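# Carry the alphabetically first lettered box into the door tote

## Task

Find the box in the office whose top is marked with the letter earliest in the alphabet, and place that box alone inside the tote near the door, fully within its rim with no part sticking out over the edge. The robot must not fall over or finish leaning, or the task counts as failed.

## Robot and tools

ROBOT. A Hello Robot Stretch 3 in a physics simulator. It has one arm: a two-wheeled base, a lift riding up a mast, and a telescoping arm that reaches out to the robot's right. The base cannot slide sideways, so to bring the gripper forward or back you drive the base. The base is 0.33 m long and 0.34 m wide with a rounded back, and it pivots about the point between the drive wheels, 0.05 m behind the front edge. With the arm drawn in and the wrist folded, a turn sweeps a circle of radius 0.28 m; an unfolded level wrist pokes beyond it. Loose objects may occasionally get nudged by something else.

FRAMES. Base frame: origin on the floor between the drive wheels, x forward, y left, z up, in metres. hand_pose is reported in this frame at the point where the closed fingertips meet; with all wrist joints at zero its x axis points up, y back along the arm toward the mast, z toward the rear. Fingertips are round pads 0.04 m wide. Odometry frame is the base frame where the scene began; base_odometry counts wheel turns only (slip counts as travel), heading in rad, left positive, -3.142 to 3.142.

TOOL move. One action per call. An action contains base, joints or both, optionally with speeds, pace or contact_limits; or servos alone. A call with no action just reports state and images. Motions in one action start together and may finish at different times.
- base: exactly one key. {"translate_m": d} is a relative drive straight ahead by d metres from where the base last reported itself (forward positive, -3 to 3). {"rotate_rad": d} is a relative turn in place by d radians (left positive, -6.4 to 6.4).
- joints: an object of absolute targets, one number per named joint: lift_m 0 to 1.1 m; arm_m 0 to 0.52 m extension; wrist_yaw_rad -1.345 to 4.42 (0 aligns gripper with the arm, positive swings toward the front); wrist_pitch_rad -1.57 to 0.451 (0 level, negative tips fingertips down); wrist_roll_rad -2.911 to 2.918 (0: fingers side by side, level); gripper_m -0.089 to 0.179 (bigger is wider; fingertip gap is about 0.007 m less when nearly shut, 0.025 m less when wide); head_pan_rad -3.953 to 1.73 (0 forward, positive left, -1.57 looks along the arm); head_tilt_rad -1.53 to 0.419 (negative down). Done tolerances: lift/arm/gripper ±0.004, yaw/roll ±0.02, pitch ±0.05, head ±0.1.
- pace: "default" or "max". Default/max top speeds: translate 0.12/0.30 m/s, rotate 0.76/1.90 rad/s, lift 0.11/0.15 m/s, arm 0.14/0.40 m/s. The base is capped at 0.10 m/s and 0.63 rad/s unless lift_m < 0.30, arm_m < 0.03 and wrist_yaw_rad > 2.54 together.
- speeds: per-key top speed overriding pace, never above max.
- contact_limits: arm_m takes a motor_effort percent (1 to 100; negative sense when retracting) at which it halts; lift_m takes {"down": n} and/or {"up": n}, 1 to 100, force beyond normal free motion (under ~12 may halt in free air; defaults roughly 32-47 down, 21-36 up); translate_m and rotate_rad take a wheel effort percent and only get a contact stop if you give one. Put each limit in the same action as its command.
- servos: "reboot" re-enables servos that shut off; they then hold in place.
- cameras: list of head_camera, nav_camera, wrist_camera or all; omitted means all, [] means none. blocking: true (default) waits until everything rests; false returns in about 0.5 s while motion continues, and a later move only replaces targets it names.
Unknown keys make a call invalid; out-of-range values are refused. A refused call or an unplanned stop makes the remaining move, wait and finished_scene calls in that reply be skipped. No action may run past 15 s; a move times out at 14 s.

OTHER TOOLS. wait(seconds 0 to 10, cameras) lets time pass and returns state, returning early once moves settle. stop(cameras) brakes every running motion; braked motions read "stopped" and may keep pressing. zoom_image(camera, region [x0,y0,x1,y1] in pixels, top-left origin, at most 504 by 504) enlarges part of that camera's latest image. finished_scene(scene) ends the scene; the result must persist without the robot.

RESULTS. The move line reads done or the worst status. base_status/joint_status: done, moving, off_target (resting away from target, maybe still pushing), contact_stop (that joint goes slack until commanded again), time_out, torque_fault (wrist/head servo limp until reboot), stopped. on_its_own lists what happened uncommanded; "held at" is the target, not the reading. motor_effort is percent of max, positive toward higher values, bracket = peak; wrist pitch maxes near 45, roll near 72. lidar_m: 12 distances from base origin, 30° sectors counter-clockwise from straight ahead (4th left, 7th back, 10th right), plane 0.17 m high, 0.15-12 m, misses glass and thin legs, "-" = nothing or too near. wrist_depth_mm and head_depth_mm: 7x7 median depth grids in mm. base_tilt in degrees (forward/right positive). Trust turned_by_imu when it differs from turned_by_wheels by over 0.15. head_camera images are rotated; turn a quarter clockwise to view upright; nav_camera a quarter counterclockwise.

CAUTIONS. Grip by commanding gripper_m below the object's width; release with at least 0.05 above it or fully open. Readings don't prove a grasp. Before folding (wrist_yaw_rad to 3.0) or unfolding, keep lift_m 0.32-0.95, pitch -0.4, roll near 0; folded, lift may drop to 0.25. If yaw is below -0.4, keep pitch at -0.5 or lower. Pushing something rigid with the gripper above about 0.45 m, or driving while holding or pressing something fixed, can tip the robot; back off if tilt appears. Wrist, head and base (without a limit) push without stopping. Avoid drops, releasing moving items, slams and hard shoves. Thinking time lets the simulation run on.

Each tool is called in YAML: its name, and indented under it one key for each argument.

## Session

move:
  joints: {"head_pan_rad": 1.4, "head_tilt_rad": -0.35}
  pace: "max"
  cameras: ["nav_camera"]

move:
  joints: {"head_pan_rad": -0.09}
  pace: "max"
  cameras: ["head_camera", "nav_camera"]

move:
  joints: {"head_pan_rad": -1.66}
  pace: "max"
  cameras: ["nav_camera"]

move:
  joints: {"head_pan_rad": -3.23}
  pace: "max"
  cameras: ["head_camera", "nav_camera"]

Scene clock: 1.00 s.
move: done
base_odometry: x=+0.000 y=+0.000 heading=+0.000
turned_by_wheels: +0.000
turned_by_imu: +0.000
base_tilt: forward=+0.8 right=-0.2
lidar_m: 0.73 0.74 0.91 1.57 1.58 1.09 1.00 1.01 1.25 1.55 1.22 0.80
head_depth_mm: 1498 1608 1717 1855 2015 1901 1523 / 1472 1560 1678 1795 1931 1895 1508 / 1433 1533 1635 1759 1880 1896 1512 / 1412 1500 1595 1703 1831 1880 1504 / 1374 1448 1548 1646 1782 1836 1504 / 1334 1407 1500 1606 1720 1814 1504 / 1312 1386 1479 1568 1678 1777 1499
base_status: not commanded
joint_positions: lift_m=+0.337 arm_m=+0.002 wrist_yaw_rad=+3.032 wrist_pitch_rad=-0.535 wrist_roll_rad=+0.000 gripper_m=+0.037 head_pan_rad=+1.431 head_tilt_rad=-0.349
joint_status: all done
measured_speeds: all 0
motor_effort: left_wheel=-0.5(0.8) right_wheel=+2.3(2.6) lift_m=+27.3(27.6) arm_m=-11.0(11.0) wrist_yaw_rad=+1.0(1.4) wrist_pitch_rad=+2.6(2.6) wrist_roll_rad=+0.8(1.1) gripper_m=-0.1(0.9) head_pan_rad=-0.5(3.8) head_tilt_rad=-1.3(3.9)
hand_pose: x=+0.0015 y=+0.0602 z=+0.3248 quat_wxyz=(+0.224, +0.691, +0.150, +0.671) (m; base frame)
wrist_depth_mm: - 139 - - - - - / - 155 - - - - - / 942 179 884 941 957 933 - / 782 720 204 770 768 759 750 / 633 637 227 645 639 631 633 / 537 539 129 329 130 545 543 / 476 303 294 306 446 475 478
pictures: nav_camera (sideways)
Images, in order (width x height): nav_camera 672x504.

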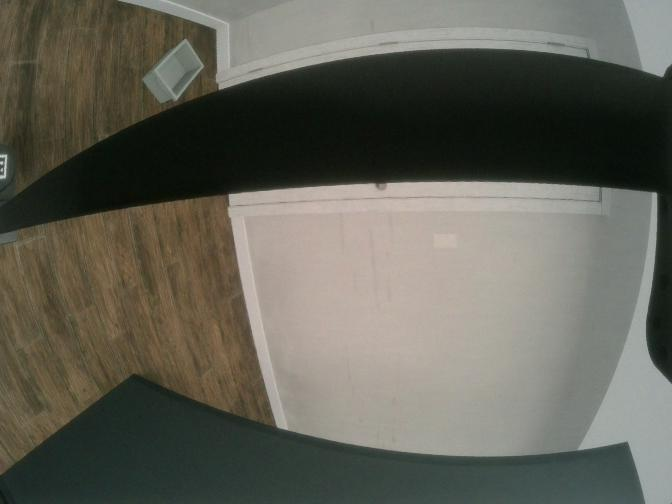

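Scene clock: 2.03 s.
move: done
base_odometry: x=+0.000 y=+0.000 heading=+0.000
turned_by_wheels: +0.000
turned_by_imu: +0.000
base_tilt: forward=+1.0 right=-0.2
lidar_m: 0.73 0.73 0.91 1.57 1.58 1.09 1.00 1.01 1.25 1.55 1.23 0.80
head_depth_mm: 647 689 738 793 858 936 1028 / 641 684 731 784 845 907 996 / 625 663 708 756 819 895 977 / 612 651 694 742 798 865 941 / 602 637 680 726 780 843 916 / 591 627 668 713 764 821 897 / 583 614 655 698 749 807 870
base_status: not commanded
joint_positions: lift_m=+0.337 arm_m=+0.002 wrist_yaw_rad=+3.032 wrist_pitch_rad=-0.535 wrist_roll_rad=+0.000 gripper_m=+0.037 head_pan_rad=-0.108 head_tilt_rad=-0.349
joint_status: all done
measured_speeds: all 0
motor_effort: left_wheel=-0.5(0.7) right_wheel=+2.1(3.0) lift_m=+27.8(28.1) arm_m=-13.9(13.9) wrist_yaw_rad=+1.1(1.3) wrist_pitch_rad=+2.3(2.6) wrist_roll_rad=+0.7(1.0) gripper_m=-0.1(1.2) head_pan_rad=-0.9(5.2) head_tilt_rad=-1.0(2.5)
hand_pose: x=+0.0015 y=+0.0602 z=+0.3248 quat_wxyz=(+0.224, +0.691, +0.150, +0.671) (m; base frame)
wrist_depth_mm: - 140 - - - - - / - 154 - - - - - / 975 179 852 957 955 901 - / 772 735 203 756 776 756 734 / 636 629 227 638 636 631 631 / 536 542 128 332 130 538 536 / 473 306 294 307 454 469 472
pictures: head_camera (sideways), nav_camera (sideways)
Images, in order (width x height): head_camera 896x504, nav_camera 672x504.

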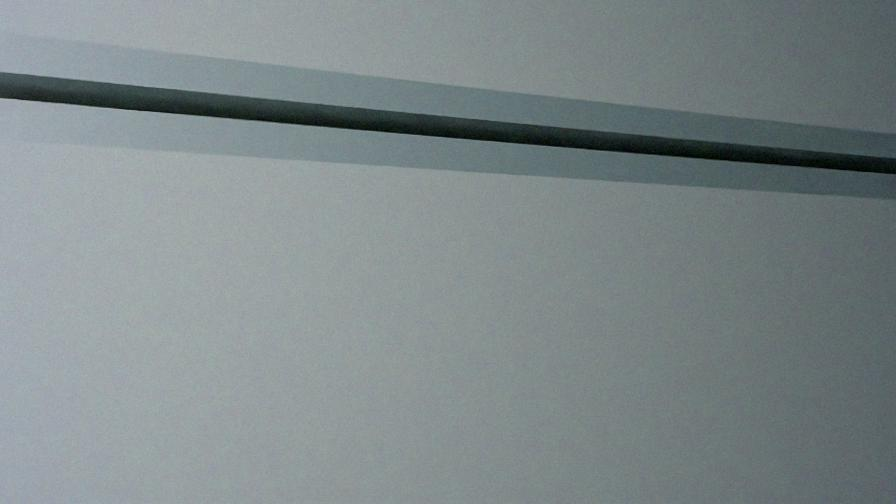

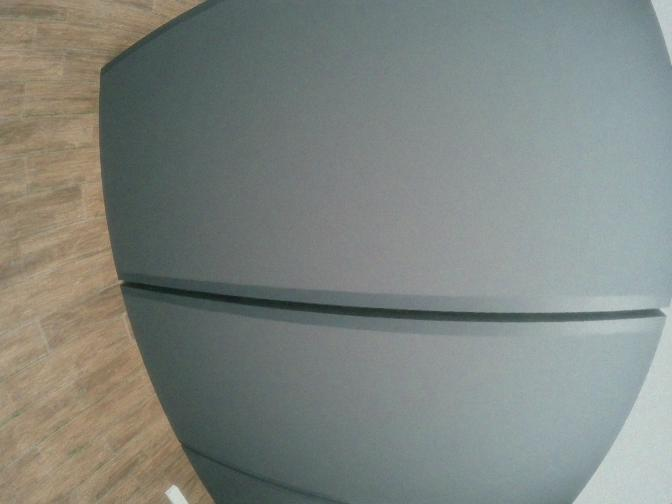

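Scene clock: 3.07 s.
move: done
base_odometry: x=+0.000 y=+0.000 heading=+0.000
turned_by_wheels: +0.000
turned_by_imu: +0.000
base_tilt: forward=+1.0 right=-0.1
lidar_m: 0.73 0.74 0.91 1.57 1.58 1.09 1.00 1.01 1.25 1.54 1.23 0.80
head_depth_mm: 1851 1893 1913 1887 1983 1859 1523 / 2027 2137 2222 1949 2269 1867 1514 / 1969 2104 2207 2405 2441 1881 1506 / 1933 2049 2145 2341 2455 1874 1508 / 1876 2015 2100 2285 2390 1883 1500 / 1847 1964 2055 1740 2247 1857 1507 / 1823 1941 2001 1721 1910 1788 1498
base_status: not commanded
joint_positions: lift_m=+0.337 arm_m=+0.002 wrist_yaw_rad=+3.032 wrist_pitch_rad=-0.535 wrist_roll_rad=+0.000 gripper_m=+0.037 head_pan_rad=-1.705 head_tilt_rad=-0.350
joint_status: all done
measured_speeds: all 0
motor_effort: left_wheel=-0.8(0.8) right_wheel=+2.2(2.6) lift_m=+28.2(28.7) arm_m=-16.8(17.0) wrist_yaw_rad=+0.6(1.1) wrist_pitch_rad=+2.3(2.8) wrist_roll_rad=+0.8(1.0) gripper_m=+0.4(1.1) head_pan_rad=+1.5(5.1) head_tilt_rad=-2.2(2.5)
hand_pose: x=+0.0015 y=+0.0602 z=+0.3248 quat_wxyz=(+0.224, +0.691, +0.150, +0.671) (m; base frame)
wrist_depth_mm: - 140 - - - - - / - 155 - - - - - / 972 179 892 928 948 941 - / 773 729 205 745 765 767 721 / 627 627 225 633 624 627 630 / 542 547 128 332 129 553 542 / 463 307 289 308 452 471 475
pictures: nav_camera (sideways)
Images, in order (width x height): nav_camera 672x504.

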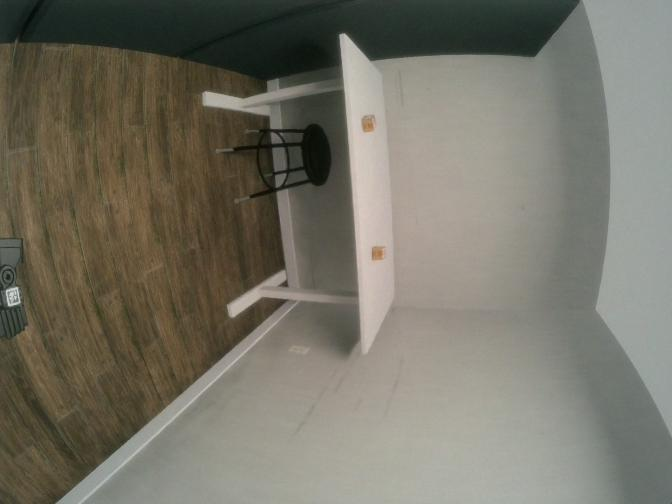

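Scene clock: 5.40 s.
move: done
base_odometry: x=+0.000 y=+0.000 heading=+0.000
turned_by_wheels: +0.000
turned_by_imu: +0.000
base_tilt: forward=+0.9 right=-0.2
lidar_m: 0.73 0.73 0.91 1.57 1.58 1.09 1.00 1.01 1.25 1.54 1.23 0.80
head_depth_mm: 922 980 1044 1125 1212 1323 1429 / 882 954 1026 1095 1188 1291 1393 / 865 942 1005 1080 1161 1259 1372 / 853 925 986 1057 1136 1231 1336 / 837 907 964 1032 1112 1200 1303 / 821 892 948 1011 1084 1168 1265 / 812 876 932 991 1068 1144 1239
base_status: not commanded
joint_positions: lift_m=+0.337 arm_m=+0.002 wrist_yaw_rad=+3.032 wrist_pitch_rad=-0.535 wrist_roll_rad=+0.000 gripper_m=+0.037 head_pan_rad=-3.246 head_tilt_rad=-0.350
joint_status: all done
measured_speeds: translate_m=+0.000 rotate_rad=+0.000 lift_m=+0.000 arm_m=+0.000 wrist_yaw_rad=+0.000 wrist_pitch_rad=+0.000 wrist_roll_rad=+0.000 head_pan_rad=+0.024 head_tilt_rad=+0.000
motor_effort: left_wheel=-0.6(0.7) right_wheel=+2.1(2.6) lift_m=+29.4(29.4) arm_m=-22.3(22.5) wrist_yaw_rad=+0.9(1.4) wrist_pitch_rad=+2.2(2.6) wrist_roll_rad=+0.7(1.1) gripper_m=-0.3(1.5) head_pan_rad=+2.7(4.9) head_tilt_rad=-1.5(3.4)
hand_pose: x=+0.0015 y=+0.0602 z=+0.3248 quat_wxyz=(+0.224, +0.691, +0.150, +0.671) (m; base frame)
wrist_depth_mm: - 140 - - - - - / - 153 - - - - - / 959 179 869 957 953 922 - / 780 737 204 767 747 765 729 / 640 624 226 635 648 630 627 / 538 546 129 331 130 534 542 / 474 307 296 307 452 474 466
pictures: head_camera (sideways), nav_camera (sideways)
Images, in order (width x height): head_camera 896x504, nav_camera 672x504.

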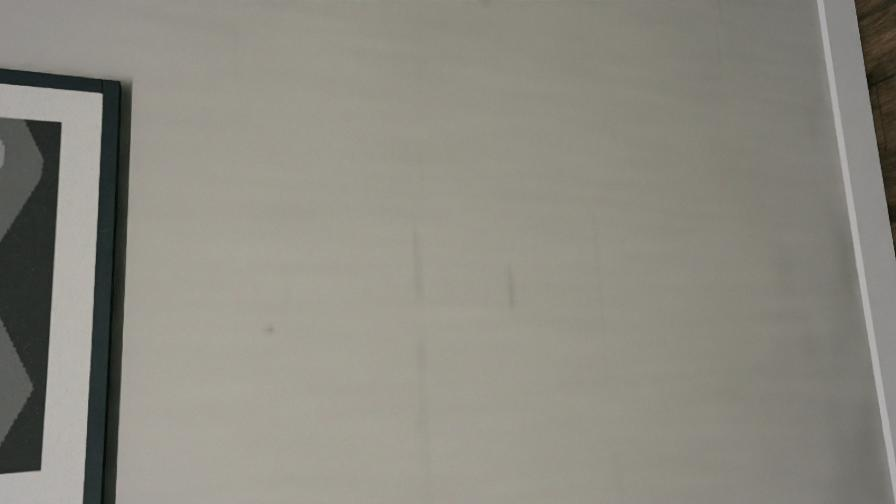

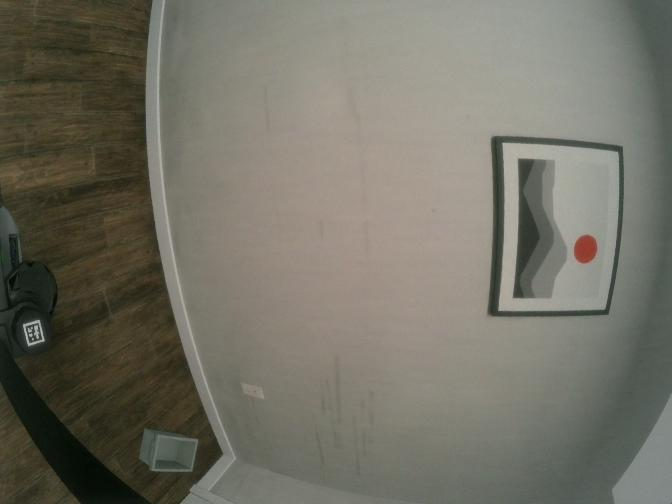

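move:
  base: {"rotate_rad": -1.414}
  joints: {"lift_m": 0.28, "wrist_pitch_rad": -0.4, "wrist_yaw_rad": 2.7, "head_pan_rad": -0.5, "head_tilt_rad": -0.42}
  pace: "max"
  cameras: []

move:
  base: {"translate_m": 0.58}
  pace: "max"
  cameras: ["head_camera"]

move:
  joints: {"head_pan_rad": 0.3}
  pace: "max"
  cameras: ["head_camera"]

Scene clock: 23.20 s.
move: done
base_odometry: x=+0.000 y=+0.000 heading=-1.414
turned_by_wheels: -1.414
turned_by_imu: -1.408
base_tilt: forward=+1.1 right=-0.2
lidar_m: 1.78 1.01 0.75 0.73 0.76 1.64 1.57 1.38 1.03 1.00 1.04 1.45
head_depth_mm: 1365 1416 1465 1527 1598 1644 1437 / 1568 1634 1713 1799 1876 1741 1426 / 1849 1950 1961 2197 2142 1741 1417 / 2033 2170 1954 2442 2142 1726 1417 / 1945 2078 1767 2417 2208 1726 1416 / 1881 2015 1738 2329 2233 1721 1418 / 1811 1952 1733 2261 2132 1717 1416
base_status: done
joint_positions: lift_m=+0.280 arm_m=+0.002 wrist_yaw_rad=+2.703 wrist_pitch_rad=-0.421 wrist_roll_rad=+0.000 gripper_m=+0.037 head_pan_rad=-0.484 head_tilt_rad=-0.421
joint_status: all done
measured_speeds: translate_m=+0.000 rotate_rad=+0.000 lift_m=+0.000 arm_m=+0.000 wrist_yaw_rad=+0.000 wrist_pitch_rad=+0.000 wrist_roll_rad=+0.000 head_pan_rad=-0.024 head_tilt_rad=+0.000
motor_effort: left_wheel=+10.3(18.2) right_wheel=-8.4(16.3) lift_m=+22.9(26.2) arm_m=-21.6(22.6) wrist_yaw_rad=-1.5(6.9) wrist_pitch_rad=+3.7(6.9) wrist_roll_rad=+0.8(1.1) gripper_m=-0.2(1.3) head_pan_rad=-3.0(4.3) head_tilt_rad=-1.9(5.4)
hand_pose: x=+0.0739 y=+0.0560 z=+0.2919 quat_wxyz=(+0.295, +0.707, -0.006, +0.643) (m; base frame)
wrist_depth_mm: - - - 787 - - - / - - - 844 - - - / - - - 956 - - - / - 773 807 809 811 828 819 / 190 652 645 636 641 653 643 / 181 541 129 495 130 520 531 / 194 217 262 456 434 454 459
pictures: none
No camera images: "cameras" was empty.

Scene clock: 26.43 s.
move: done
base_odometry: x=+0.091 y=-0.573 heading=-1.413
turned_by_wheels: +0.000
turned_by_imu: +0.000
base_tilt: forward=+1.1 right=+0.0
lidar_m: 0.97 0.99 0.74 0.71 0.75 1.04 2.14 1.40 1.05 1.01 1.06 1.34
head_depth_mm: 1355 1404 1460 1221 1592 1638 1434 / 1549 1628 1647 1206 1856 1745 1424 / 1544 1674 1723 1131 1995 1682 1417 / 1484 1592 1645 1061 2001 1730 1413 / 1421 1532 1602 1055 1937 1735 1410 / 1376 1465 1550 1055 1841 1725 1412 / 1322 1410 1486 1043 1261 1611 1409
base_status: done
joint_positions: lift_m=+0.280 arm_m=+0.002 wrist_yaw_rad=+2.702 wrist_pitch_rad=-0.420 wrist_roll_rad=+0.000 gripper_m=+0.037 head_pan_rad=-0.499 head_tilt_rad=-0.421
joint_status: not commanded
measured_speeds: all 0
motor_effort: left_wheel=+8.0(20.2) right_wheel=-2.8(7.5) lift_m=+30.1(30.1) arm_m=-18.1(21.4) wrist_yaw_rad=-1.7(2.1) wrist_pitch_rad=+3.6(3.9) wrist_roll_rad=+0.8(1.1) gripper_m=-0.5(1.1) head_pan_rad=-2.1(4.7) head_tilt_rad=+0.9(1.6)
hand_pose: x=+0.0740 y=+0.0561 z=+0.2922 quat_wxyz=(+0.295, +0.707, -0.006, +0.643) (m; base frame)
wrist_depth_mm: - - - - - - - / - - - - 969 - - / 661 - - - - - - / 717 748 758 811 794 837 822 / 190 626 636 651 648 635 644 / 182 523 128 499 129 532 535 / 194 217 263 451 432 455 457
pictures: head_camera (sideways)
Images, in order (width x height): head_camera 896x504.

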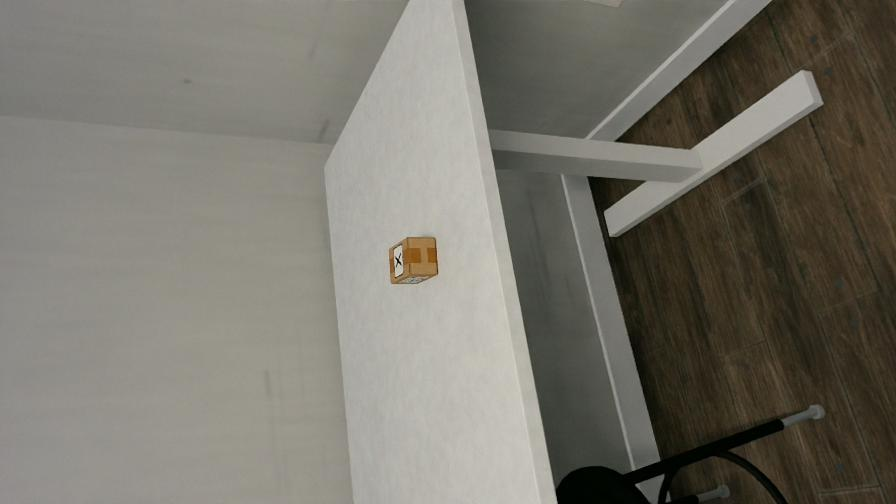

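Scene clock: 27.30 s.
move: done
base_odometry: x=+0.091 y=-0.573 heading=-1.413
turned_by_wheels: +0.000
turned_by_imu: +0.000
base_tilt: forward=+0.9 right=+0.0
lidar_m: 0.97 0.99 0.74 0.72 0.75 1.04 2.14 1.40 1.04 1.01 1.06 1.34
head_depth_mm: 1322 1406 1488 1073 1150 1694 1395 / 1366 1463 1520 1009 1207 1638 1428 / 1427 1526 1602 1061 1894 1682 1424 / 1462 1571 1658 1068 1513 1604 1419 / 1301 1382 1455 1129 1730 1674 1379 / 1103 1165 1228 1230 1394 1479 1410 / 964 1005 1058 1112 1170 1246 1317
base_status: not commanded
joint_positions: lift_m=+0.280 arm_m=+0.002 wrist_yaw_rad=+2.702 wrist_pitch_rad=-0.420 wrist_roll_rad=+0.000 gripper_m=+0.037 head_pan_rad=+0.313 head_tilt_rad=-0.421
joint_status: all done
measured_speeds: all 0
motor_effort: left_wheel=+7.8(8.0) right_wheel=-3.0(3.4) lift_m=+32.0(32.0) arm_m=-17.2(18.5) wrist_yaw_rad=-1.6(1.9) wrist_pitch_rad=+3.3(3.7) wrist_roll_rad=+0.7(1.1) gripper_m=+0.3(1.5) head_pan_rad=+1.8(4.4) head_tilt_rad=+0.9(1.4)
hand_pose: x=+0.0740 y=+0.0561 z=+0.2922 quat_wxyz=(+0.295, +0.707, -0.006, +0.643) (m; base frame)
wrist_depth_mm: - - - - - - - / - - - - 970 - - / 662 - - - - - - / 712 751 782 789 803 810 802 / 189 646 645 645 632 629 639 / 181 530 129 488 130 523 520 / 193 216 261 445 426 460 461
pictures: head_camera (sideways)
Images, in order (width x height): head_camera 896x504.

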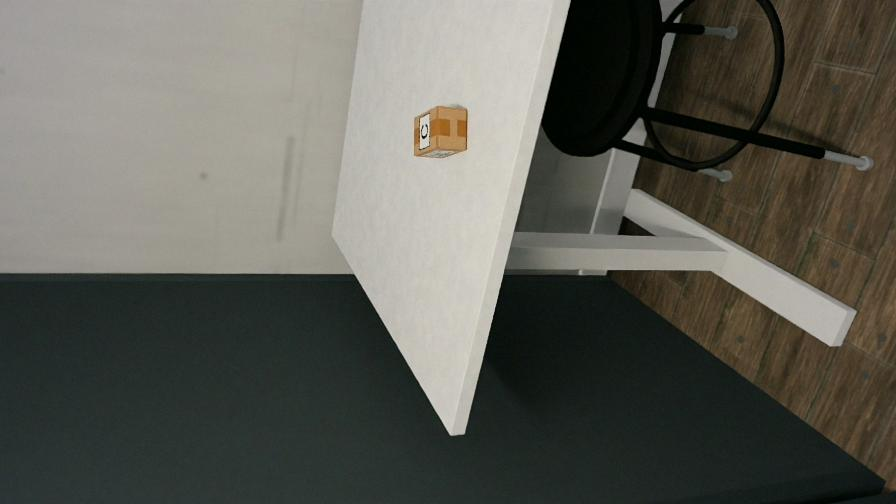

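move:
  cameras: ["head_camera","nav_camera"]

zoom_image:
  camera: "head_camera"
  region: [380, 70, 500, 190]

Scene clock: 48.67 s.
base_odometry: x=+0.091 y=-0.573 heading=-1.413
turned_by_wheels: +0.000
turned_by_imu: +0.001
base_tilt: forward=+1.0 right=-0.2
lidar_m: 0.97 0.99 0.74 0.71 0.75 1.04 2.14 1.40 1.04 1.01 1.06 1.34
head_depth_mm: 1322 1407 1473 1073 1155 1633 1399 / 1368 1459 1527 1013 1204 1689 1422 / 1415 1515 1594 1063 1902 1685 1381 / 1477 1582 1639 1060 1927 1621 1417 / 1333 1422 1495 1129 1753 1701 1382 / 1128 1190 1250 1249 1419 1515 1418 / 981 1023 1071 1128 1188 1263 1317
base_status: not commanded
joint_positions: lift_m=+0.280 arm_m=+0.002 wrist_yaw_rad=+2.702 wrist_pitch_rad=-0.420 wrist_roll_rad=+0.000 gripper_m=+0.037 head_pan_rad=+0.301 head_tilt_rad=-0.421
joint_status: all done
measured_speeds: all 0
motor_effort: left_wheel=+8.0(8.0) right_wheel=-3.4(3.4) lift_m=+32.0(32.0) arm_m=-13.7(18.5) wrist_yaw_rad=-1.4(1.9) wrist_pitch_rad=+3.7(3.7) wrist_roll_rad=+0.8(1.1) gripper_m=-0.2(1.5) head_pan_rad=-4.1(4.4) head_tilt_rad=+2.6(1.4)
hand_pose: x=+0.0740 y=+0.0561 z=+0.2922 quat_wxyz=(+0.295, +0.707, -0.006, +0.643) (m; base frame)
wrist_depth_mm: - - - - - - - / - - - - 978 - - / 674 - - - - - - / 703 763 769 770 796 817 824 / 190 639 645 634 642 634 631 / 181 532 129 495 130 539 532 / 193 217 263 455 433 450 455
pictures: head_camera (sideways), nav_camera (sideways)
Images, in order (width x height): head_camera 896x504, nav_camera 672x504.

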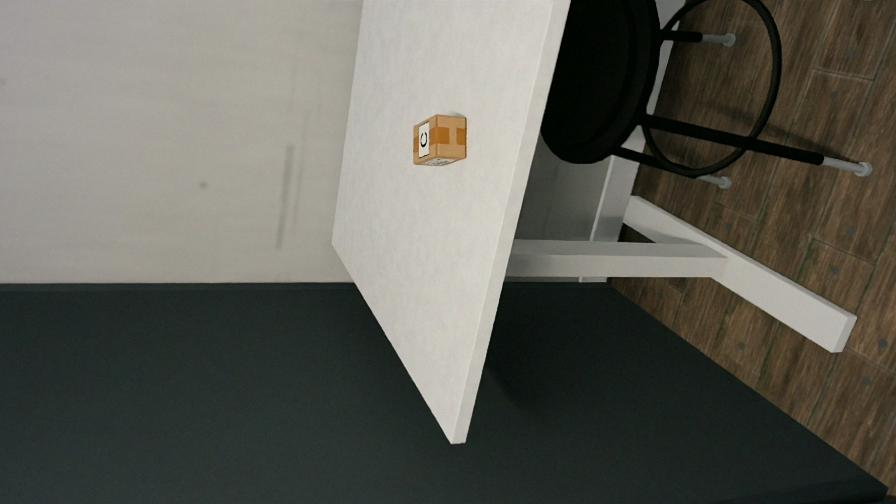

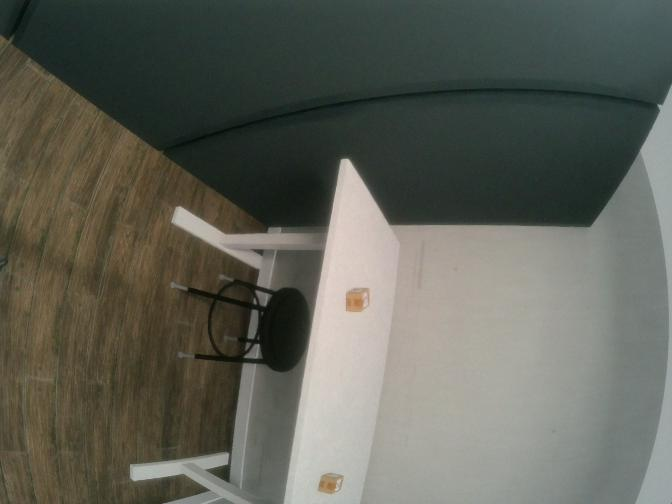

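Scaled by 4.200 from the camera's 896x504 image, which has a finer 1280x720 frame.

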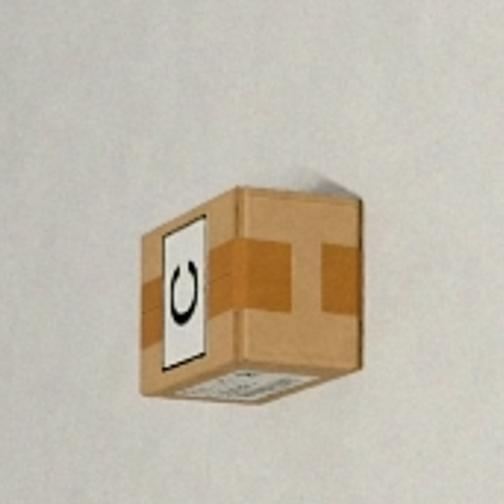

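move:
  base: {"rotate_rad": -0.177}
  joints: {"head_pan_rad": -1.6, "head_tilt_rad": -0.9}
  pace: "max"
  cameras: []

move:
  base: {"translate_m": -1.7}
  pace: "max"
  cameras: ["head_camera", "nav_camera"]

Scene clock: 59.20 s.
move: done
base_odometry: x=+0.091 y=-0.573 heading=-1.590
turned_by_wheels: -0.177
turned_by_imu: -0.175
base_tilt: forward=+0.9 right=-0.2
lidar_m: 1.07 0.97 0.78 0.72 0.72 0.89 2.14 1.72 1.11 1.01 1.02 1.27
head_depth_mm: 987 1155 1400 1598 1427 1268 1133 / 971 1133 1358 1574 1421 1264 1137 / 954 1111 1335 1559 1421 1263 692 / 942 1094 1306 1536 1419 1268 748 / 926 1070 1270 1537 1422 1258 1134 / 915 1056 1253 1513 1419 1271 1142 / 902 1038 1227 1496 1422 1265 1143
base_status: done
joint_positions: lift_m=+0.280 arm_m=+0.002 wrist_yaw_rad=+2.702 wrist_pitch_rad=-0.420 wrist_roll_rad=+0.000 gripper_m=+0.037 head_pan_rad=-1.645 head_tilt_rad=-0.900
joint_status: all done
measured_speeds: all 0
motor_effort: left_wheel=+8.9(16.6) right_wheel=-8.9(14.6) lift_m=+30.7(32.1) arm_m=-10.1(10.8) wrist_yaw_rad=-1.8(1.9) wrist_pitch_rad=+3.7(3.8) wrist_roll_rad=+0.8(0.9) gripper_m=-0.1(1.3) head_pan_rad=+2.4(5.5) head_tilt_rad=-4.6(6.9)
hand_pose: x=+0.0740 y=+0.0561 z=+0.2922 quat_wxyz=(+0.295, +0.707, -0.006, +0.643) (m; base frame)
wrist_depth_mm: - - - - - - - / - - - - - - - / - - - - - - - / - 790 787 827 798 810 817 / 189 643 636 641 643 657 651 / 181 538 129 495 130 527 530 / 192 217 262 458 422 446 454
pictures: none
No camera images: "cameras" was empty.

Scene clock: 66.27 s.
move: done
base_odometry: x=+0.123 y=+1.127 heading=-1.590
turned_by_wheels: +0.000
turned_by_imu: +0.003
base_tilt: forward=+0.9 right=-0.3
lidar_m: 2.83 0.79 0.66 3.02 0.84 0.55 0.47 0.47 0.60 1.26 1.27 1.58
head_depth_mm: 1167 1235 1227 1284 1348 1256 1139 / 1205 1400 1624 1595 1422 1255 1135 / 1195 1385 1651 1634 1421 1264 748 / 1172 1356 1632 1564 1397 1263 756 / 1166 1351 1605 1634 1393 1266 1141 / 1154 1336 1582 1639 1430 1268 1138 / 1140 1324 1557 1641 1429 1262 1138
base_status: done
joint_positions: lift_m=+0.280 arm_m=+0.002 wrist_yaw_rad=+2.702 wrist_pitch_rad=-0.420 wrist_roll_rad=+0.000 gripper_m=+0.037 head_pan_rad=-1.600 head_tilt_rad=-0.900
joint_status: not commanded
measured_speeds: all 0
motor_effort: left_wheel=+0.1(11.9) right_wheel=-6.4(19.2) lift_m=+21.7(30.5) arm_m=-6.8(10.2) wrist_yaw_rad=-1.5(2.1) wrist_pitch_rad=+3.5(4.0) wrist_roll_rad=+0.8(1.1) gripper_m=+0.3(1.5) head_pan_rad=+2.7(4.4) head_tilt_rad=-4.6(6.7)
hand_pose: x=+0.0741 y=+0.0561 z=+0.2922 quat_wxyz=(+0.295, +0.707, -0.006, +0.643) (m; base frame)
wrist_depth_mm: - - - 769 - - - / - - - 825 - - - / - - - 894 - - - / 810 805 807 804 815 813 814 / 190 649 648 627 645 647 646 / 181 533 129 498 129 526 537 / 192 218 264 448 428 452 453
pictures: head_camera (sideways), nav_camera (sideways)
Images, in order (width x height): head_camera 896x504, nav_camera 672x504.

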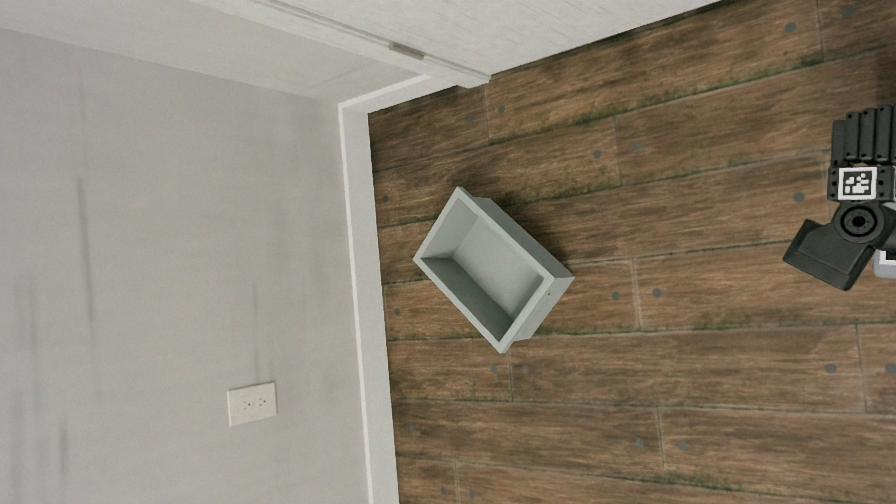

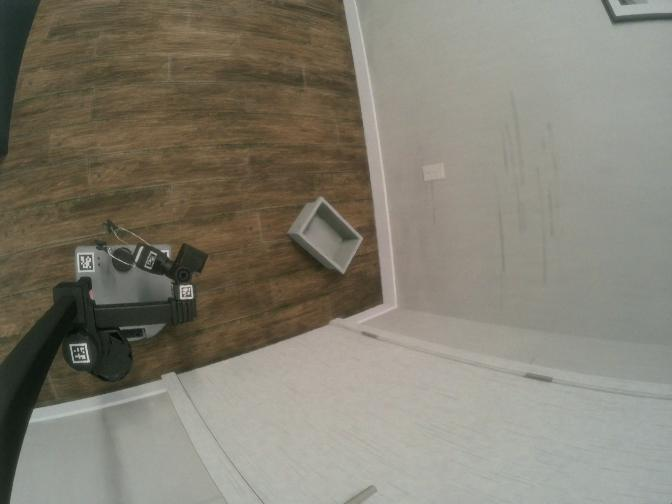

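move:
  base: {"rotate_rad": 1.747}
  joints: {"head_pan_rad": -1.2, "head_tilt_rad": -0.42}
  pace: "max"
  cameras: []

move:
  base: {"translate_m": 1.45}
  pace: "max"
  cameras: ["nav_camera", "head_camera"]

Scene clock: 76.10 s.
move: done
base_odometry: x=+0.123 y=+1.127 heading=+0.157
turned_by_wheels: +1.747
turned_by_imu: +1.740
base_tilt: forward=+0.9 right=-0.2
lidar_m: 1.85 0.70 0.51 0.47 0.50 0.68 1.26 1.32 1.81 1.74 0.66 0.66
head_depth_mm: 1994 2368 2867 3022 2253 1754 1430 / 1400 1587 1856 2196 2163 1755 1431 / 1084 1195 1328 1493 1716 1680 1421 / 887 953 1039 1143 1254 1401 1391 / 748 795 854 916 993 1082 1192 / 648 683 722 768 820 883 952 / 572 598 629 660 715 781 874
base_status: done
joint_positions: lift_m=+0.280 arm_m=+0.002 wrist_yaw_rad=+2.702 wrist_pitch_rad=-0.420 wrist_roll_rad=+0.000 gripper_m=+0.037 head_pan_rad=-1.192 head_tilt_rad=-0.420
joint_status: all done
measured_speeds: all 0
motor_effort: left_wheel=-8.6(16.2) right_wheel=+10.4(17.0) lift_m=+25.3(25.3) arm_m=-21.9(22.4) wrist_yaw_rad=-1.6(2.1) wrist_pitch_rad=+3.5(3.9) wrist_roll_rad=+0.8(1.0) gripper_m=+1.2(1.2) head_pan_rad=-3.6(4.5) head_tilt_rad=+3.1(4.1)
hand_pose: x=+0.0741 y=+0.0561 z=+0.2922 quat_wxyz=(+0.295, +0.707, -0.006, +0.643) (m; base frame)
wrist_depth_mm: 395 455 497 560 648 739 856 / 424 485 542 606 675 825 988 / 453 516 587 684 761 894 - / 489 536 615 695 796 829 808 / 179 588 625 647 649 652 650 / 181 533 129 499 130 535 526 / 194 217 263 454 428 454 450
pictures: none
No camera images: "cameras" was empty.

Scene clock: 82.30 s.
move: done
base_odometry: x=+1.555 y=+1.353 heading=+0.157
turned_by_wheels: +0.000
turned_by_imu: +0.000
base_tilt: forward=+1.1 right=+0.0
lidar_m: 1.61 0.68 0.50 0.48 0.50 0.69 1.89 0.70 1.39 2.35 2.89 2.12
head_depth_mm: 2824 2998 3080 3197 2249 1748 1434 / 2943 3069 3299 3137 2250 1747 1426 / 3039 3245 3414 3150 2235 1732 1423 / 3177 3380 3702 3137 2230 1735 1421 / 3275 3546 3890 3120 2228 1720 1418 / 3021 3191 3311 3121 2216 1722 1413 / 2627 2792 2906 2938 2205 1738 1409
base_status: done
joint_positions: lift_m=+0.280 arm_m=+0.002 wrist_yaw_rad=+2.702 wrist_pitch_rad=-0.420 wrist_roll_rad=+0.000 gripper_m=+0.037 head_pan_rad=-1.200 head_tilt_rad=-0.420
joint_status: not commanded
measured_speeds: all 0
motor_effort: left_wheel=-1.2(12.5) right_wheel=+4.6(20.5) lift_m=+29.6(32.1) arm_m=-20.2(22.4) wrist_yaw_rad=-1.2(2.1) wrist_pitch_rad=+3.3(4.0) wrist_roll_rad=+0.6(1.1) gripper_m=-0.3(1.4) head_pan_rad=-2.3(4.9) head_tilt_rad=+2.3(4.7)
hand_pose: x=+0.0741 y=+0.0561 z=+0.2922 quat_wxyz=(+0.295, +0.707, -0.007, +0.643) (m; base frame)
wrist_depth_mm: 406 444 486 546 612 715 817 / 431 475 514 587 653 785 961 / 464 503 566 649 746 871 - / 494 550 615 681 761 809 828 / 190 565 615 645 630 642 635 / 180 534 129 491 130 525 528 / 193 217 261 450 432 449 448
pictures: head_camera (sideways), nav_camera (sideways)
Images, in order (width x height): head_camera 896x504, nav_camera 672x504.

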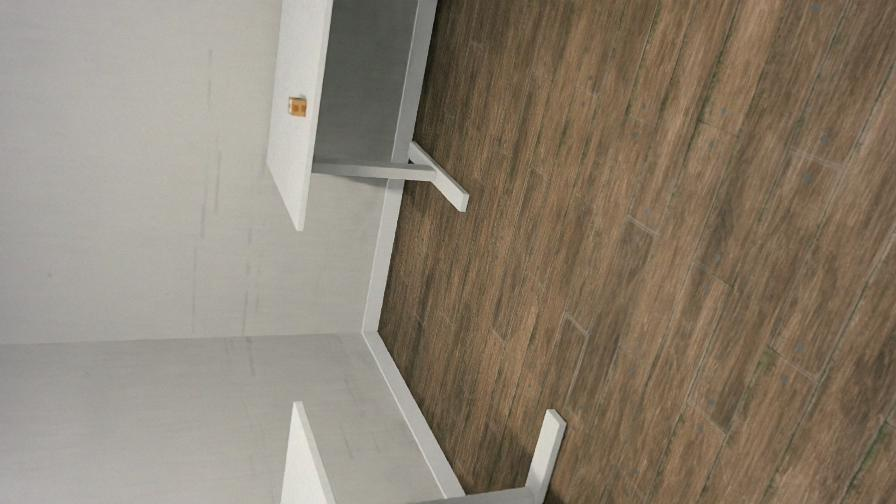

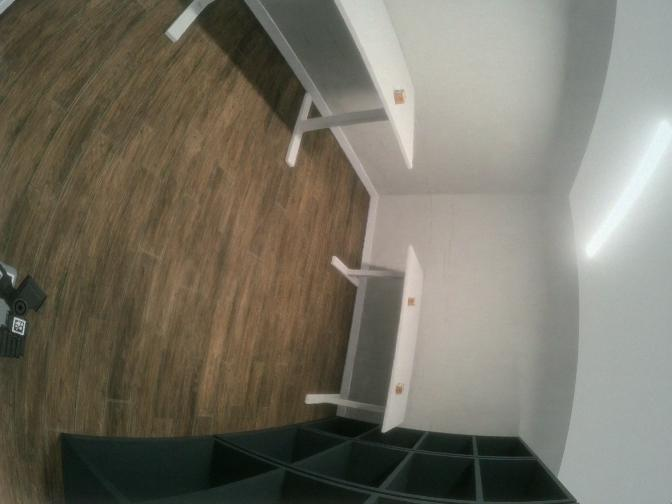

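move:
  base: {"rotate_rad": -1.204}
  joints: {"head_pan_rad": -0.45, "head_tilt_rad": -0.38}
  pace: "max"
  cameras: []

move:
  base: {"translate_m": 1.55}
  pace: "max"
  cameras: ["nav_camera", "head_camera"]

move:
  joints: {"head_pan_rad": 1.0, "head_tilt_rad": -0.4}
  pace: "max"
  cameras: ["nav_camera", "head_camera"]

Scene clock: 92.97 s.
move: done
base_odometry: x=+1.555 y=+1.353 heading=-1.047
turned_by_wheels: -1.204
turned_by_imu: -1.199
base_tilt: forward=+1.1 right=-0.2
lidar_m: 2.96 2.21 1.61 0.80 0.53 0.48 0.49 0.61 1.26 0.79 0.70 1.45
head_depth_mm: 1964 2105 2231 2048 1664 1659 1474 / 2840 2979 3130 2568 2350 1814 1486 / 2877 3004 3238 3245 2388 1820 1472 / 2856 3016 3193 3414 2368 1799 1469 / 2859 3038 3184 3404 2354 1799 1467 / 2859 3069 3209 3413 2354 1798 1466 / 2854 3105 3197 3167 2357 1804 1453
base_status: done
joint_positions: lift_m=+0.280 arm_m=+0.002 wrist_yaw_rad=+2.702 wrist_pitch_rad=-0.420 wrist_roll_rad=+0.000 gripper_m=+0.037 head_pan_rad=-0.439 head_tilt_rad=-0.380
joint_status: all done
measured_speeds: all 0
motor_effort: left_wheel=+8.8(18.7) right_wheel=-8.5(15.5) lift_m=+19.9(23.6) arm_m=-21.8(22.6) wrist_yaw_rad=-1.3(1.9) wrist_pitch_rad=+3.5(3.8) wrist_roll_rad=+0.8(1.1) gripper_m=-0.6(1.4) head_pan_rad=-3.0(4.8) head_tilt_rad=+2.9(6.1)
hand_pose: x=+0.0741 y=+0.0561 z=+0.2922 quat_wxyz=(+0.295, +0.707, -0.007, +0.643) (m; base frame)
wrist_depth_mm: 735 - - - - - - / 721 - - - - - - / 710 998 - - - - - / 731 829 784 814 804 818 805 / 190 633 651 646 619 633 634 / 181 530 129 500 130 525 533 / 193 217 264 458 423 455 455
pictures: none
No camera images: "cameras" was empty.

Scene clock: 99.53 s.
move: done
base_odometry: x=+2.331 y=+0.011 heading=-1.046
turned_by_wheels: +0.000
turned_by_imu: -0.001
base_tilt: forward=+1.1 right=-0.3
lidar_m: 1.43 1.60 1.04 1.49 1.85 1.90 1.92 1.43 1.09 1.43 1.40 1.85
head_depth_mm: 1588 1696 1812 1579 2113 1825 1481 / 1603 1700 1804 1556 2111 1815 1476 / 1583 1696 1817 1539 2097 1833 1464 / 1585 1696 1819 1546 2088 1808 1468 / 1597 1686 1825 1525 2116 1820 1466 / 1589 1700 1817 1529 1613 1728 1465 / 1584 1687 1822 1516 2102 1801 1467
base_status: done
joint_positions: lift_m=+0.280 arm_m=+0.002 wrist_yaw_rad=+2.702 wrist_pitch_rad=-0.420 wrist_roll_rad=+0.000 gripper_m=+0.037 head_pan_rad=-0.450 head_tilt_rad=-0.380
joint_status: not commanded
measured_speeds: all 0
motor_effort: left_wheel=+11.4(17.8) right_wheel=-3.2(14.7) lift_m=+30.3(31.6) arm_m=-16.3(22.1) wrist_yaw_rad=-1.4(1.9) wrist_pitch_rad=+3.2(3.9) wrist_roll_rad=+0.8(1.1) gripper_m=+0.3(1.4) head_pan_rad=-3.0(4.8) head_tilt_rad=+2.1(4.0)
hand_pose: x=+0.0741 y=+0.0561 z=+0.2922 quat_wxyz=(+0.295, +0.707, -0.007, +0.643) (m; base frame)
wrist_depth_mm: - - - - - - - / - - - - - - - / - - - - - - - / 812 809 822 803 809 823 801 / 190 645 642 633 637 632 644 / 181 532 128 495 129 531 526 / 194 217 262 449 425 451 450
pictures: head_camera (sideways), nav_camera (sideways)
Images, in order (width x height): head_camera 896x504, nav_camera 672x504.

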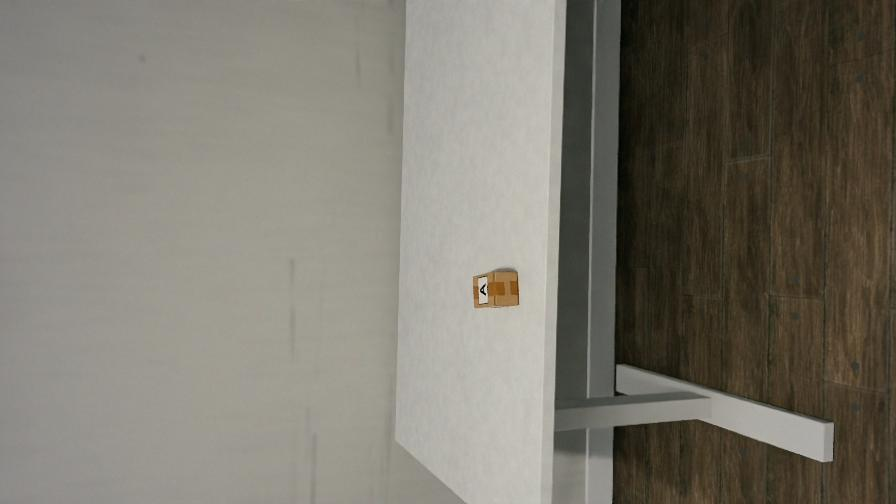

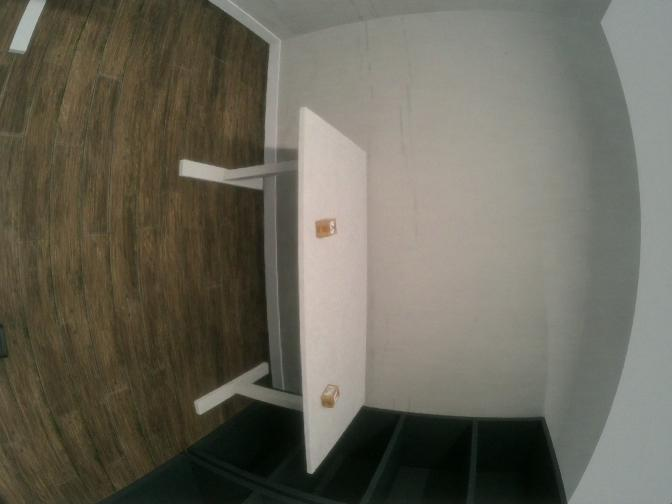

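Scene clock: 100.53 s.
move: done
base_odometry: x=+2.331 y=+0.011 heading=-1.046
turned_by_wheels: +0.000
turned_by_imu: +0.000
base_tilt: forward=+0.9 right=-0.2
lidar_m: 1.43 1.60 1.04 1.49 1.85 1.91 1.92 1.43 1.09 1.43 1.40 1.85
head_depth_mm: 1297 1379 1498 1621 1750 1797 1455 / 1283 1371 1486 1605 1733 1799 1449 / 1273 1359 1463 1199 865 1787 1453 / 1267 1352 1442 1127 864 1639 1408 / 1255 1338 1435 1118 857 1768 1438 / 1247 1333 1422 1121 858 1757 1442 / 1236 1314 1408 1113 851 1735 1448
base_status: not commanded
joint_positions: lift_m=+0.280 arm_m=+0.002 wrist_yaw_rad=+2.702 wrist_pitch_rad=-0.420 wrist_roll_rad=+0.000 gripper_m=+0.037 head_pan_rad=+1.029 head_tilt_rad=-0.396
joint_status: all done
measured_speeds: all 0
motor_effort: left_wheel=+11.3(11.5) right_wheel=-3.5(3.8) lift_m=+29.4(30.4) arm_m=-15.5(16.6) wrist_yaw_rad=-1.6(1.7) wrist_pitch_rad=+3.5(3.8) wrist_roll_rad=+0.9(1.0) gripper_m=+0.1(0.9) head_pan_rad=-0.7(5.3) head_tilt_rad=-2.3(4.7)
hand_pose: x=+0.0741 y=+0.0561 z=+0.2922 quat_wxyz=(+0.295, +0.707, -0.007, +0.643) (m; base frame)
wrist_depth_mm: - - - - - - - / - - - - - - - / - - - - - - - / 846 798 823 833 790 812 824 / 189 639 642 638 653 630 645 / 181 526 129 491 129 536 533 / 194 218 262 447 427 454 452
pictures: head_camera (sideways), nav_camera (sideways)
Images, in order (width x height): head_camera 896x504, nav_camera 672x504.

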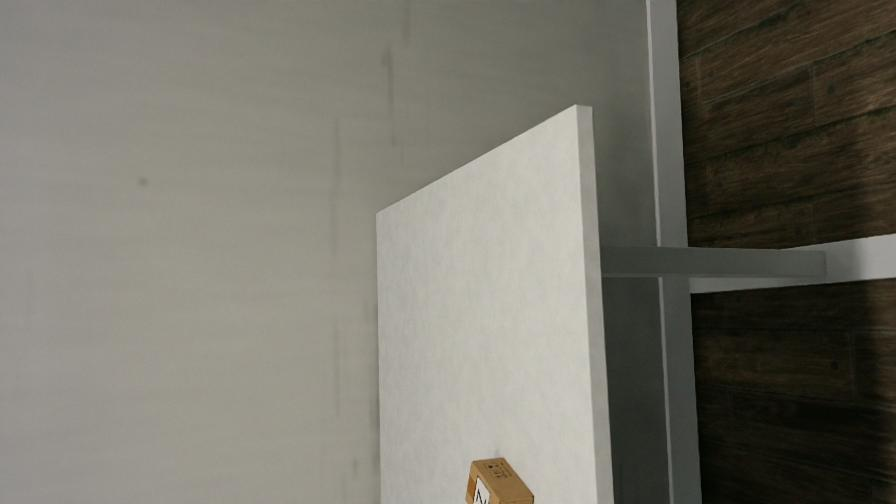

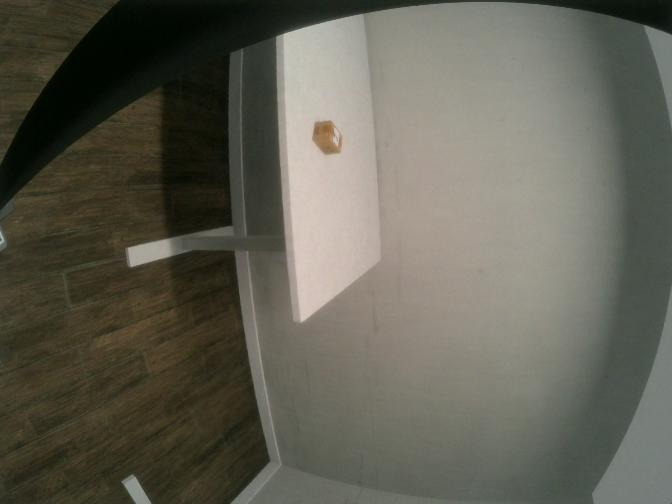

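move:
  base: {"rotate_rad": -0.307}
  joints: {"head_pan_rad": -0.09, "head_tilt_rad": -0.42, "lift_m": 0.4}
  pace: "max"
  cameras: ["head_camera"]

zoom_image:
  camera: "head_camera"
  region: [390, 180, 510, 300]

move:
  base: {"translate_m": 0.508}
  joints: {"lift_m": 0.95}
  pace: "max"
  cameras: ["head_camera"]

zoom_image:
  camera: "head_camera"
  region: [440, 160, 600, 320]

Scene clock: 127.93 s.
move: done
base_odometry: x=+2.331 y=+0.011 heading=-1.353
turned_by_wheels: -0.307
turned_by_imu: -0.304
base_tilt: forward=+1.1 right=+0.0
lidar_m: 1.43 1.93 1.50 1.04 1.50 1.94 1.91 1.44 1.43 1.09 1.40 1.62
head_depth_mm: 1561 1685 1818 1411 2093 1753 1424 / 1570 1687 1817 1401 2106 1747 1425 / 1585 1693 1826 1401 2120 1741 1422 / 1577 1698 1816 1314 2123 1726 1424 / 1589 1696 1821 1381 2133 1727 1415 / 1596 1723 1822 1378 1966 1717 1419 / 1612 1723 1871 1373 2129 1720 1415
base_status: done
joint_positions: lift_m=+0.400 arm_m=+0.002 wrist_yaw_rad=+2.702 wrist_pitch_rad=-0.419 wrist_roll_rad=+0.000 gripper_m=+0.037 head_pan_rad=-0.106 head_tilt_rad=-0.421
joint_status: all done
measured_speeds: translate_m=+0.000 rotate_rad=+0.000 lift_m=+0.000 arm_m=+0.000 wrist_yaw_rad=+0.000 wrist_pitch_rad=+0.000 wrist_roll_rad=+0.000 head_pan_rad=+0.024 head_tilt_rad=+0.000
motor_effort: left_wheel=+10.4(17.8) right_wheel=-8.6(14.0) lift_m=+30.1(34.2) arm_m=-12.3(12.6) wrist_yaw_rad=-1.7(1.9) wrist_pitch_rad=+3.4(3.9) wrist_roll_rad=+0.8(1.0) gripper_m=+0.0(1.5) head_pan_rad=+3.8(4.5) head_tilt_rad=-0.3(3.7)
hand_pose: x=+0.0741 y=+0.0562 z=+0.4124 quat_wxyz=(+0.295, +0.707, -0.007, +0.643) (m; base frame)
wrist_depth_mm: - - - - - - - / - - - - - - - / - - - - - - - / - - - - - - - / 191 856 885 808 822 836 835 / 181 684 129 638 129 687 686 / 192 222 560 588 548 592 585
pictures: head_camera (sideways)
Images, in order (width x height): head_camera 896x504.

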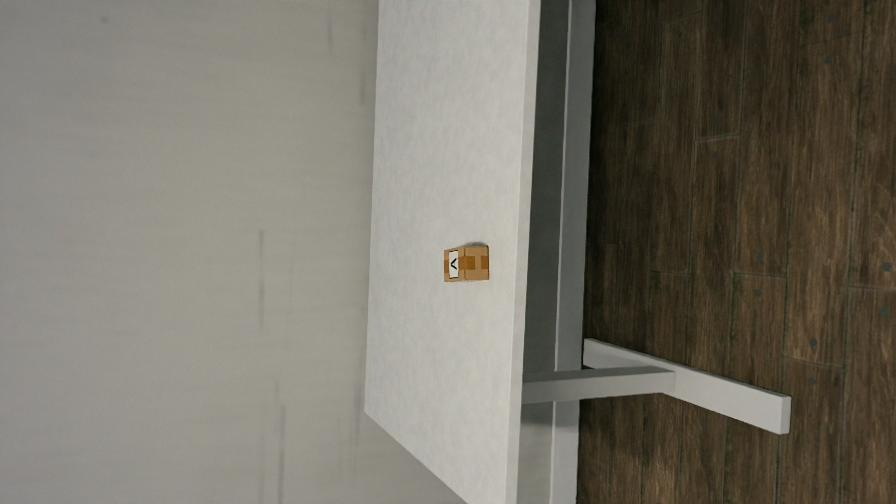

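Scaled by 4.200 from the camera's 896x504 image, which has a finer 1280x720 frame.

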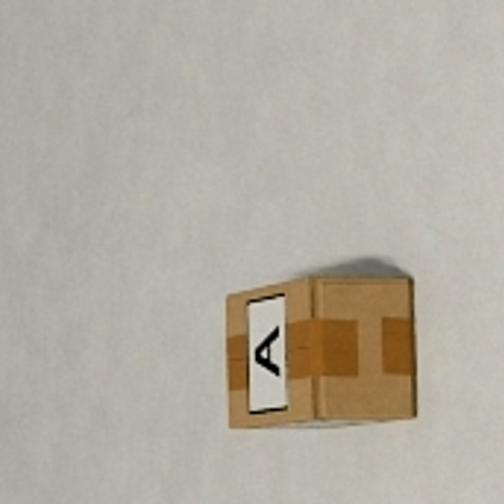

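Scene clock: 133.97 s.
move: done
base_odometry: x=+2.441 y=-0.484 heading=-1.353
turned_by_wheels: +0.000
turned_by_imu: +0.001
base_tilt: forward=+1.0 right=-0.1
lidar_m: 0.94 0.94 1.46 1.10 1.06 1.87 2.41 1.81 1.23 1.19 1.21 1.37
head_depth_mm: 1128 1210 1302 1360 1005 781 1363 / 1124 1209 1302 1368 1004 778 1356 / 1138 1220 1319 1377 997 777 1357 / 1146 1231 1326 1382 994 755 1379 / 1152 1234 1332 1383 992 771 1383 / 1161 1233 1335 1380 991 770 1295 / 1159 1255 1342 1433 987 769 1414
base_status: done
joint_positions: lift_m=+0.950 arm_m=+0.002 wrist_yaw_rad=+2.702 wrist_pitch_rad=-0.419 wrist_roll_rad=+0.000 gripper_m=+0.037 head_pan_rad=-0.090 head_tilt_rad=-0.421
joint_status: all done
measured_speeds: all 0
motor_effort: left_wheel=+11.4(17.2) right_wheel=+0.4(5.6) lift_m=+30.8(35.5) arm_m=-13.9(14.5) wrist_yaw_rad=-1.5(1.9) wrist_pitch_rad=+3.4(3.7) wrist_roll_rad=+0.9(1.1) gripper_m=+0.7(1.6) head_pan_rad=+2.8(4.5) head_tilt_rad=+1.3(2.3)
hand_pose: x=+0.0741 y=+0.0562 z=+0.9625 quat_wxyz=(+0.295, +0.707, -0.007, +0.643) (m; base frame)
wrist_depth_mm: - - - - - - - / 901 - - - - - - / 944 - - - - - - / - - - - - - - / 190 - - - - - - / 180 - 129 - 130 - - / 192 226 - - - - -
pictures: head_camera (sideways)
Images, in order (width x height): head_camera 896x504.

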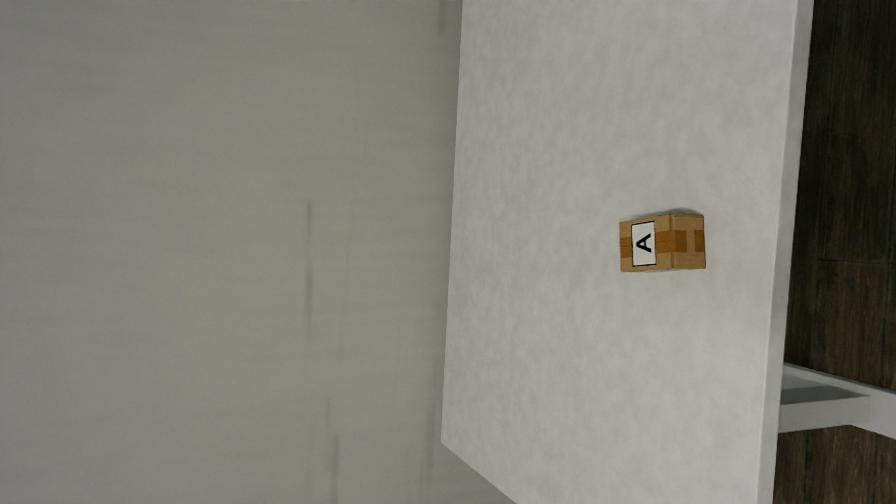

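Scaled by 3.150 from the camera's 896x504 image, which has a finer 1280x720 frame.

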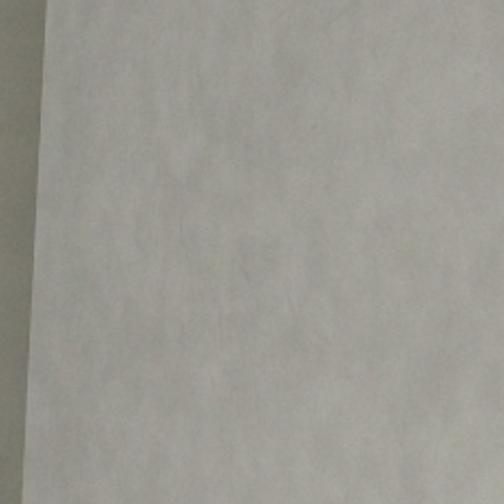

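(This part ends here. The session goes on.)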